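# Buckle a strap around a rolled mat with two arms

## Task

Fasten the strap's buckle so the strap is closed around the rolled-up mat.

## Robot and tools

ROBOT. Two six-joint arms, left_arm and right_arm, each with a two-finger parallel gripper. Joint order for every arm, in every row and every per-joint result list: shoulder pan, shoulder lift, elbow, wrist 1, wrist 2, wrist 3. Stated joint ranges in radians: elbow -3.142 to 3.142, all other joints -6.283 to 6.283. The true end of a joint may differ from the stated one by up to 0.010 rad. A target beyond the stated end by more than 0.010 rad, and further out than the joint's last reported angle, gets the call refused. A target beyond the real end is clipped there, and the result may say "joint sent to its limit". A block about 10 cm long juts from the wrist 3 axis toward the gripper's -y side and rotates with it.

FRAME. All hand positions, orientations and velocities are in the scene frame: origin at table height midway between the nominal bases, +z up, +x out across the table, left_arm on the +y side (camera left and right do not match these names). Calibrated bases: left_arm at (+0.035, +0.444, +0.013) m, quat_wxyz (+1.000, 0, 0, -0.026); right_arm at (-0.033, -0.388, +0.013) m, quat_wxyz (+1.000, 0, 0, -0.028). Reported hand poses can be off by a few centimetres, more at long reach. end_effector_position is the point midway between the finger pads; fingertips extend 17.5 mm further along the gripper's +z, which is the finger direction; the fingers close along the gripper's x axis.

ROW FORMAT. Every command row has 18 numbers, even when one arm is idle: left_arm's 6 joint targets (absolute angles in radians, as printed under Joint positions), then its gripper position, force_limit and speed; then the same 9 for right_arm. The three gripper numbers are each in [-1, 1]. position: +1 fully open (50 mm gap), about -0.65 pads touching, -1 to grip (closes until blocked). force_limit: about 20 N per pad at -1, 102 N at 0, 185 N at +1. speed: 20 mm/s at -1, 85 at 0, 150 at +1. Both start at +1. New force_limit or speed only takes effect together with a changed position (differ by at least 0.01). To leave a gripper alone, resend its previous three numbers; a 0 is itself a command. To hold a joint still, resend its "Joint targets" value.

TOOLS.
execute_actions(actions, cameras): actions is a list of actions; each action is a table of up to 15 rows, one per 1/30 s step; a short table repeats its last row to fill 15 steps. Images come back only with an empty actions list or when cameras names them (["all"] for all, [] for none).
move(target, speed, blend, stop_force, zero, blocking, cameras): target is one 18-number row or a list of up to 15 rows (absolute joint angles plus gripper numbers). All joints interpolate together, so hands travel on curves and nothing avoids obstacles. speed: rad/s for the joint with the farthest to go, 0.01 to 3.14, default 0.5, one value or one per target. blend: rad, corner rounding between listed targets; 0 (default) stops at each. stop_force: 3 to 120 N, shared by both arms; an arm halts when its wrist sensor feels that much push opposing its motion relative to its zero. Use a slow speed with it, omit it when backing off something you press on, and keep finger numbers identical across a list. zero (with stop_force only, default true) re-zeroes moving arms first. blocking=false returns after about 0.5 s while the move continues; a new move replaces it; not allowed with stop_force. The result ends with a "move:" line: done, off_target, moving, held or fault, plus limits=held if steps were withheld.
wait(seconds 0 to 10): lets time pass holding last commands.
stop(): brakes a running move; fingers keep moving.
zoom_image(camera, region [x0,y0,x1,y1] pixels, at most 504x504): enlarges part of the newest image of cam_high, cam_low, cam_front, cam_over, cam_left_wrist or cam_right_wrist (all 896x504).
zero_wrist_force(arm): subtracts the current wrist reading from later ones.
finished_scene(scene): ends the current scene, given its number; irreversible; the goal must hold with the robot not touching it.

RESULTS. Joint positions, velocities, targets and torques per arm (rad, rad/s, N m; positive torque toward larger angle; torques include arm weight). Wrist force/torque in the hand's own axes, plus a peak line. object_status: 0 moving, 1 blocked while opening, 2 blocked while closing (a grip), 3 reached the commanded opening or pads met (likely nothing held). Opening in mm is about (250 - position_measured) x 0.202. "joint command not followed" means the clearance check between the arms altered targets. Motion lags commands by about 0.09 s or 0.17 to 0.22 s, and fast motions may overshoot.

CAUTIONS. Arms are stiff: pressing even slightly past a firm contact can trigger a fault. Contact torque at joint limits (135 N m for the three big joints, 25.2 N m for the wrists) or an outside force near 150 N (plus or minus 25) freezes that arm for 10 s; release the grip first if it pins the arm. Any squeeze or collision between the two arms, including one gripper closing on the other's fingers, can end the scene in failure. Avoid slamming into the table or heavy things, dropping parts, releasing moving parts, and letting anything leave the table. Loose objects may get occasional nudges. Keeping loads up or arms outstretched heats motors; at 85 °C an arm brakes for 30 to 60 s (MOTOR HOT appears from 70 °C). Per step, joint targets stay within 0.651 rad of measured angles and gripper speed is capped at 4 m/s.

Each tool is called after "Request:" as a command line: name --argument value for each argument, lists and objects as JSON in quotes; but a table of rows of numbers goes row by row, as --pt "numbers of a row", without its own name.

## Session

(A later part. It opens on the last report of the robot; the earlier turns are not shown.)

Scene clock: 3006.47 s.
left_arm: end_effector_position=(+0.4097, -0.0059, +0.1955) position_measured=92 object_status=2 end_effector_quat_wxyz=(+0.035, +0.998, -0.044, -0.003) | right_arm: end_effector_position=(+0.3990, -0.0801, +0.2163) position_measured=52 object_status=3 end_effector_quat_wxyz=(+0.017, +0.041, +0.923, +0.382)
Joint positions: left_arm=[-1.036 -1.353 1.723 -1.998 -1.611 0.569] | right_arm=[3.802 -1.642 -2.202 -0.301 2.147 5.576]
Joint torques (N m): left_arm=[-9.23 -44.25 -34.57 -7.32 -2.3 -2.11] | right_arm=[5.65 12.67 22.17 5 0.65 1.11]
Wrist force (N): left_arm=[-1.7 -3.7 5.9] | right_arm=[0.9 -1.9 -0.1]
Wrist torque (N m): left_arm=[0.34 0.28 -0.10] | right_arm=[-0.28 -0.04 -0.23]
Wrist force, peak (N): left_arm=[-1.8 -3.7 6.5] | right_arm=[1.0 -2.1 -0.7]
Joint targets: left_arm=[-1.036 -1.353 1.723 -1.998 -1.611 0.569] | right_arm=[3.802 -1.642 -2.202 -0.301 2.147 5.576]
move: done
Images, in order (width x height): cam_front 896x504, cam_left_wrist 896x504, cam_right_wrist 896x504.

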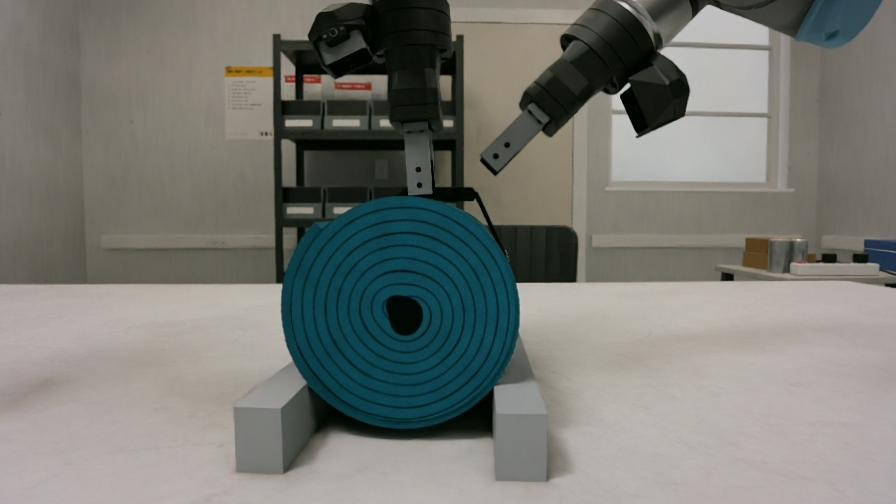

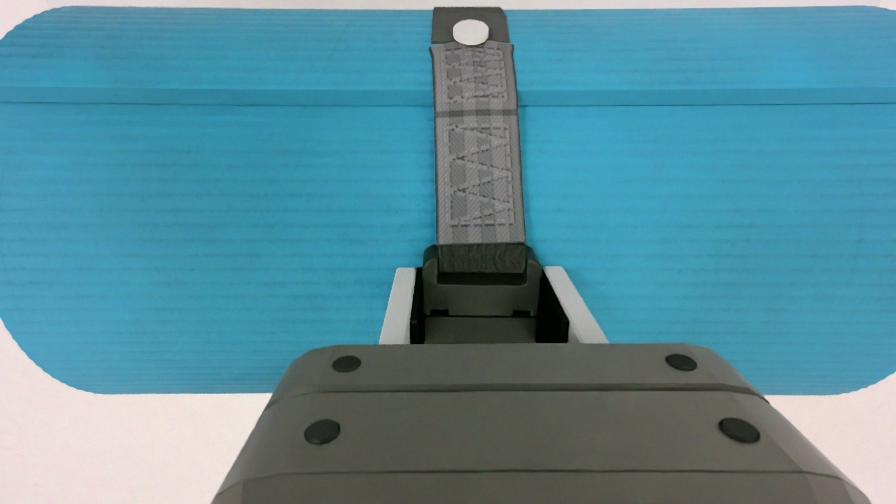

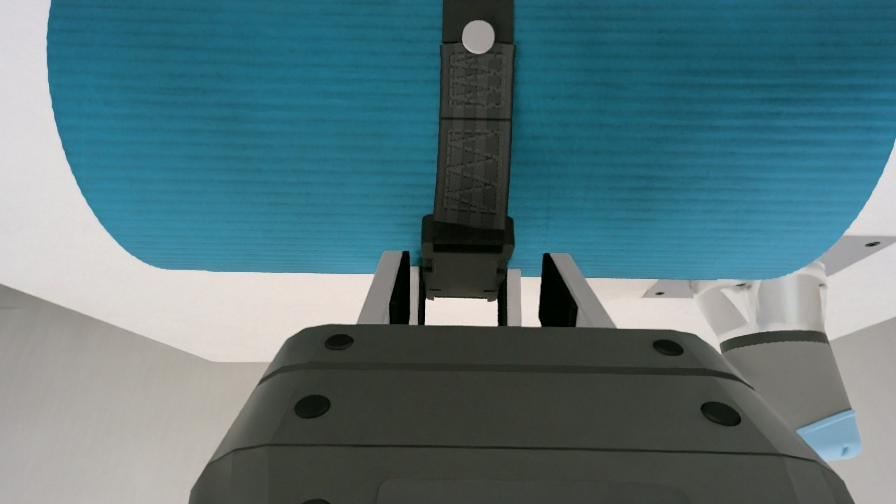

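Request:
move --target '[-1.036,-1.3527,1.7227,-1.998,-1.611,0.569,0.7,0.5,-1,3.80197,-1.64213,-2.20156,-0.30095,2.14672,5.57644,0.67,0.4,-1]' --speed 0.03 --cameras '["cam_right_wrist","cam_front","cam_left_wrist"]'

Request:
zoom_image --camera "cam_right_wrist" --region '[370, 180, 580, 340]'

Request:
zoom_image --camera "cam_left_wrist" --region '[380, 220, 580, 350]'

Scene clock: 3013.30 s.
left_arm: end_effector_position=(+0.4097, -0.0059, +0.1956) position_measured=48 object_status=0 end_effector_quat_wxyz=(+0.035, +0.998, -0.044, -0.003) | right_arm: end_effector_position=(+0.3990, -0.0800, +0.2162) position_measured=52 object_status=3 end_effector_quat_wxyz=(+0.017, +0.041, +0.923, +0.382)
Joint positions: left_arm=[-1.036 -1.353 1.723 -1.998 -1.611 0.569] | right_arm=[3.802 -1.642 -2.202 -0.301 2.147 5.576]
Joint torques (N m): left_arm=[-1.81 -40.13 -18.56 -0.6 1.54 -2.09] | right_arm=[6.17 12.86 27.49 2.54 -1.62 1.06]
Wrist force (N): left_arm=[-1.5 1.3 -0.5] | right_arm=[1.0 -1.9 -0.5]
Wrist torque (N m): left_arm=[0.24 0.23 -0.09] | right_arm=[-0.28 -0.05 -0.23]
Wrist force, peak (N): left_arm=[-1.8 -3.7 6.5] | right_arm=[1.1 -2.1 -0.3]
Joint targets: left_arm=[-1.036 -1.353 1.723 -1.998 -1.611 0.569] | right_arm=[3.802 -1.642 -2.202 -0.301 2.147 5.576]
move: done
Images, in order (width x height): cam_front 896x504, cam_left_wrist 896x504, cam_right_wrist 896x504.

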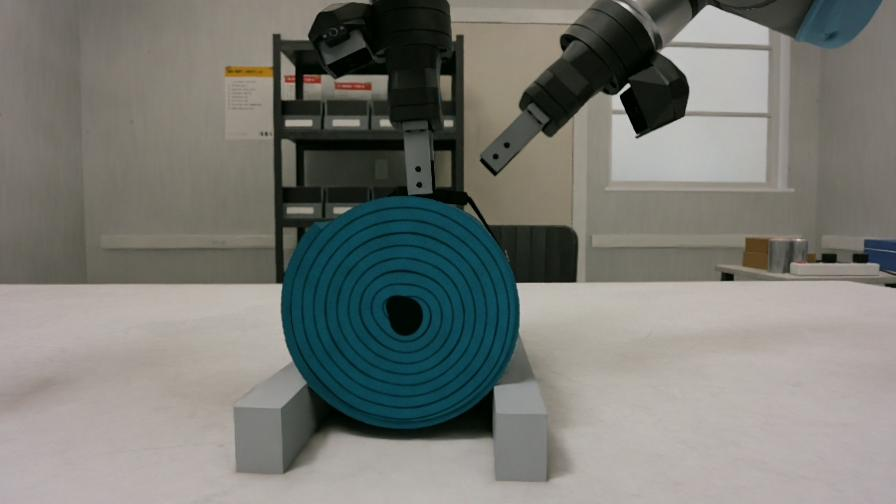

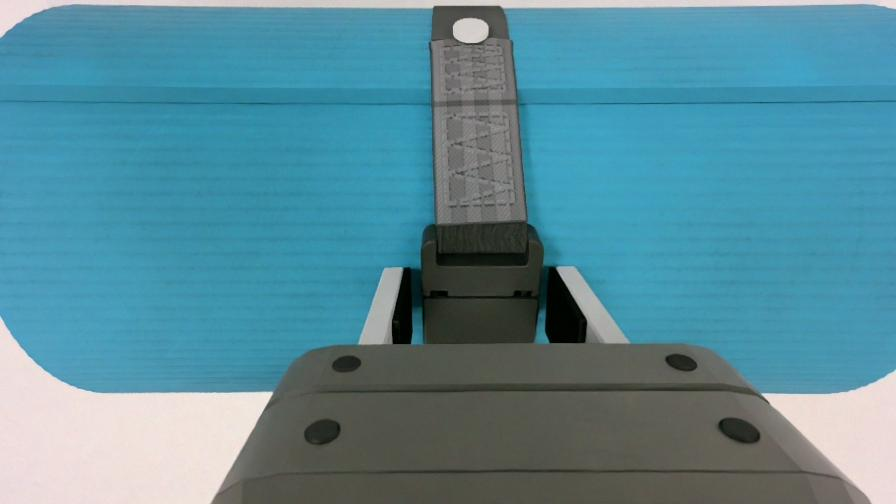

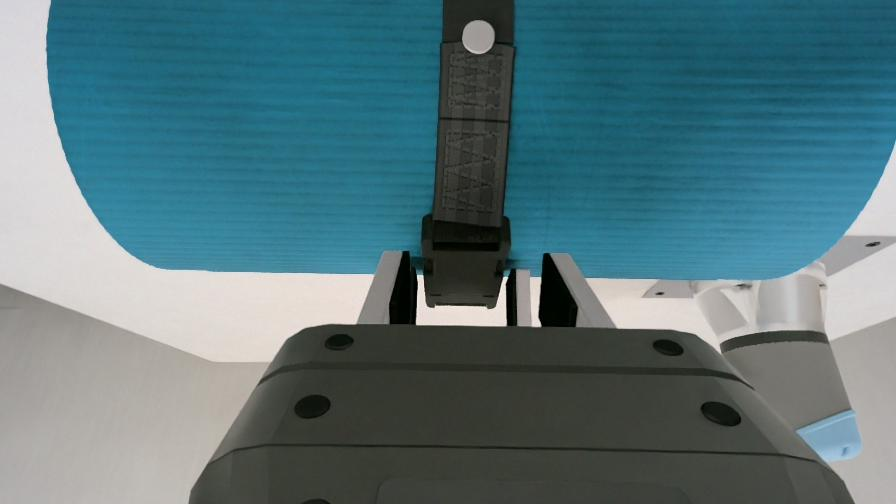

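Scaled by 2.400.

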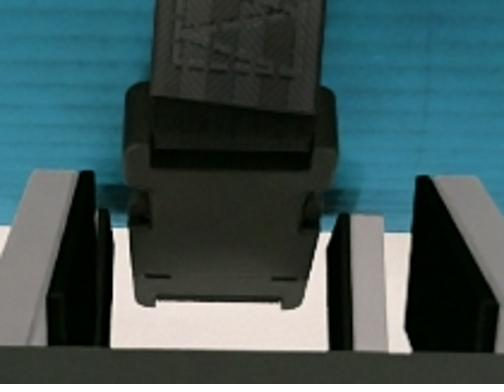

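Scaled by 2.520.

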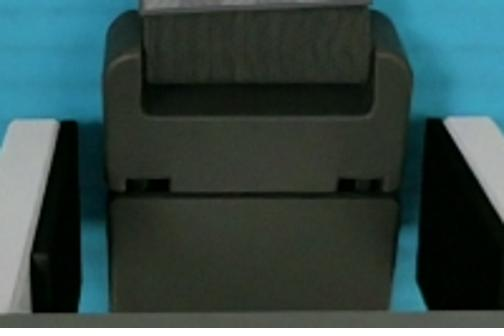

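Request:
move --target '[-1.03041,-1.40428,1.63034,-1.87013,-1.61828,0.57392,0.7,0.5,-1,3.80197,-1.64213,-2.20156,-0.30095,2.14672,5.57644,0.67,0.4,-1]' --speed 0.1 --cameras '["cam_front","cam_left_wrist"]'

Request:
zoom_image --camera "cam_front" --region '[370, 150, 490, 215]'

Scene clock: 3023.30 s.
left_arm: end_effector_position=(+0.4101, -0.0038, +0.2557) position_measured=48 object_status=3 end_effector_quat_wxyz=(+0.044, +0.998, -0.044, -0.002) end_effector_velocity=(+0.000, +0.000, +0.000) end_effector_angular_velocity=(-0.003, -0.001, +0.001) | right_arm: end_effector_position=(+0.3990, -0.0800, +0.2162) position_measured=52 object_status=3 end_effector_quat_wxyz=(+0.017, +0.041, +0.923, +0.382)
Joint positions: left_arm=[-1.03 -1.404 1.63 -1.87 -1.618 0.574] | right_arm=[3.802 -1.642 -2.202 -0.301 2.147 5.576]
Joint velocities: left_arm=[0 0 0.002 -0.005 0 0] | right_arm=[within noise]
Joint torques (N m): left_arm=[5.53 -27 -20.19 -5.65 -0.7 1.91] | right_arm=[5.72 13.1 27.47 2.55 -1.54 1.02]
Wrist force (N): left_arm=[-1.7 1.2 -0.3] | right_arm=[0.8 -2.0 -0.3]
Wrist torque (N m): left_arm=[0.23 0.26 -0.10] | right_arm=[-0.29 -0.01 -0.23]
Wrist force, peak (N): left_arm=[-1.9 1.1 -1.4] | right_arm=[0.9 -2.2 -0.3]
Joint targets: left_arm=[-1.030 -1.404 1.630 -1.870 -1.618 0.574] | right_arm=[3.802 -1.642 -2.202 -0.301 2.147 5.576]
move: done
Images, in order (width x height): cam_front 896x504, cam_left_wrist 896x504.

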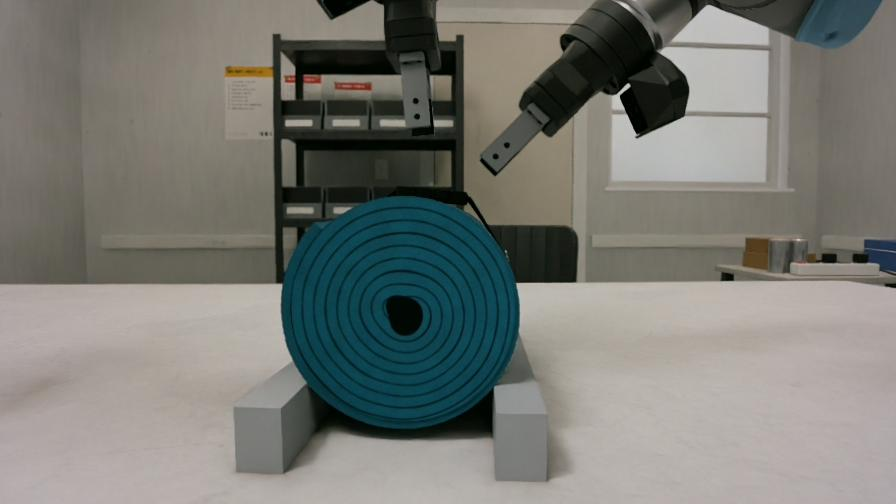

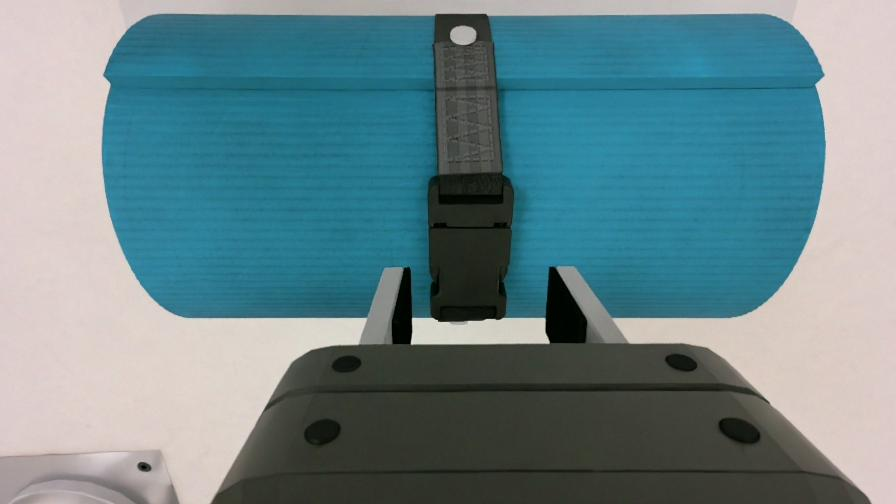

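Scaled by 4.200.

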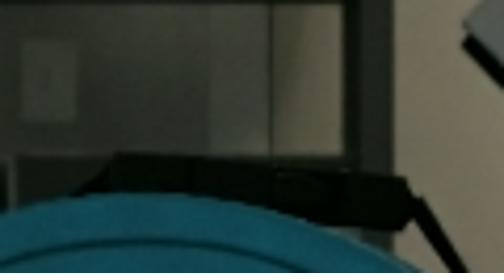

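Request:
zoom_image --camera "cam_left_wrist" --region '[400, 150, 540, 340]'

Scaled by 2.653.

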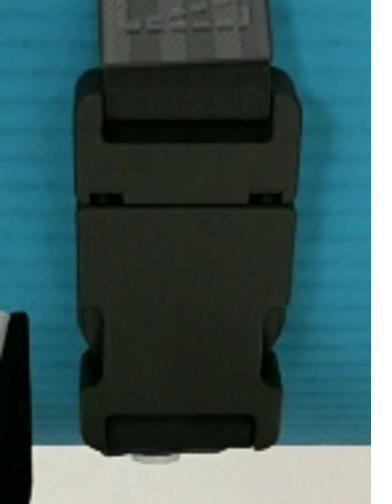

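Request:
finished_scene --scene 1

The scene is finished: the task was done.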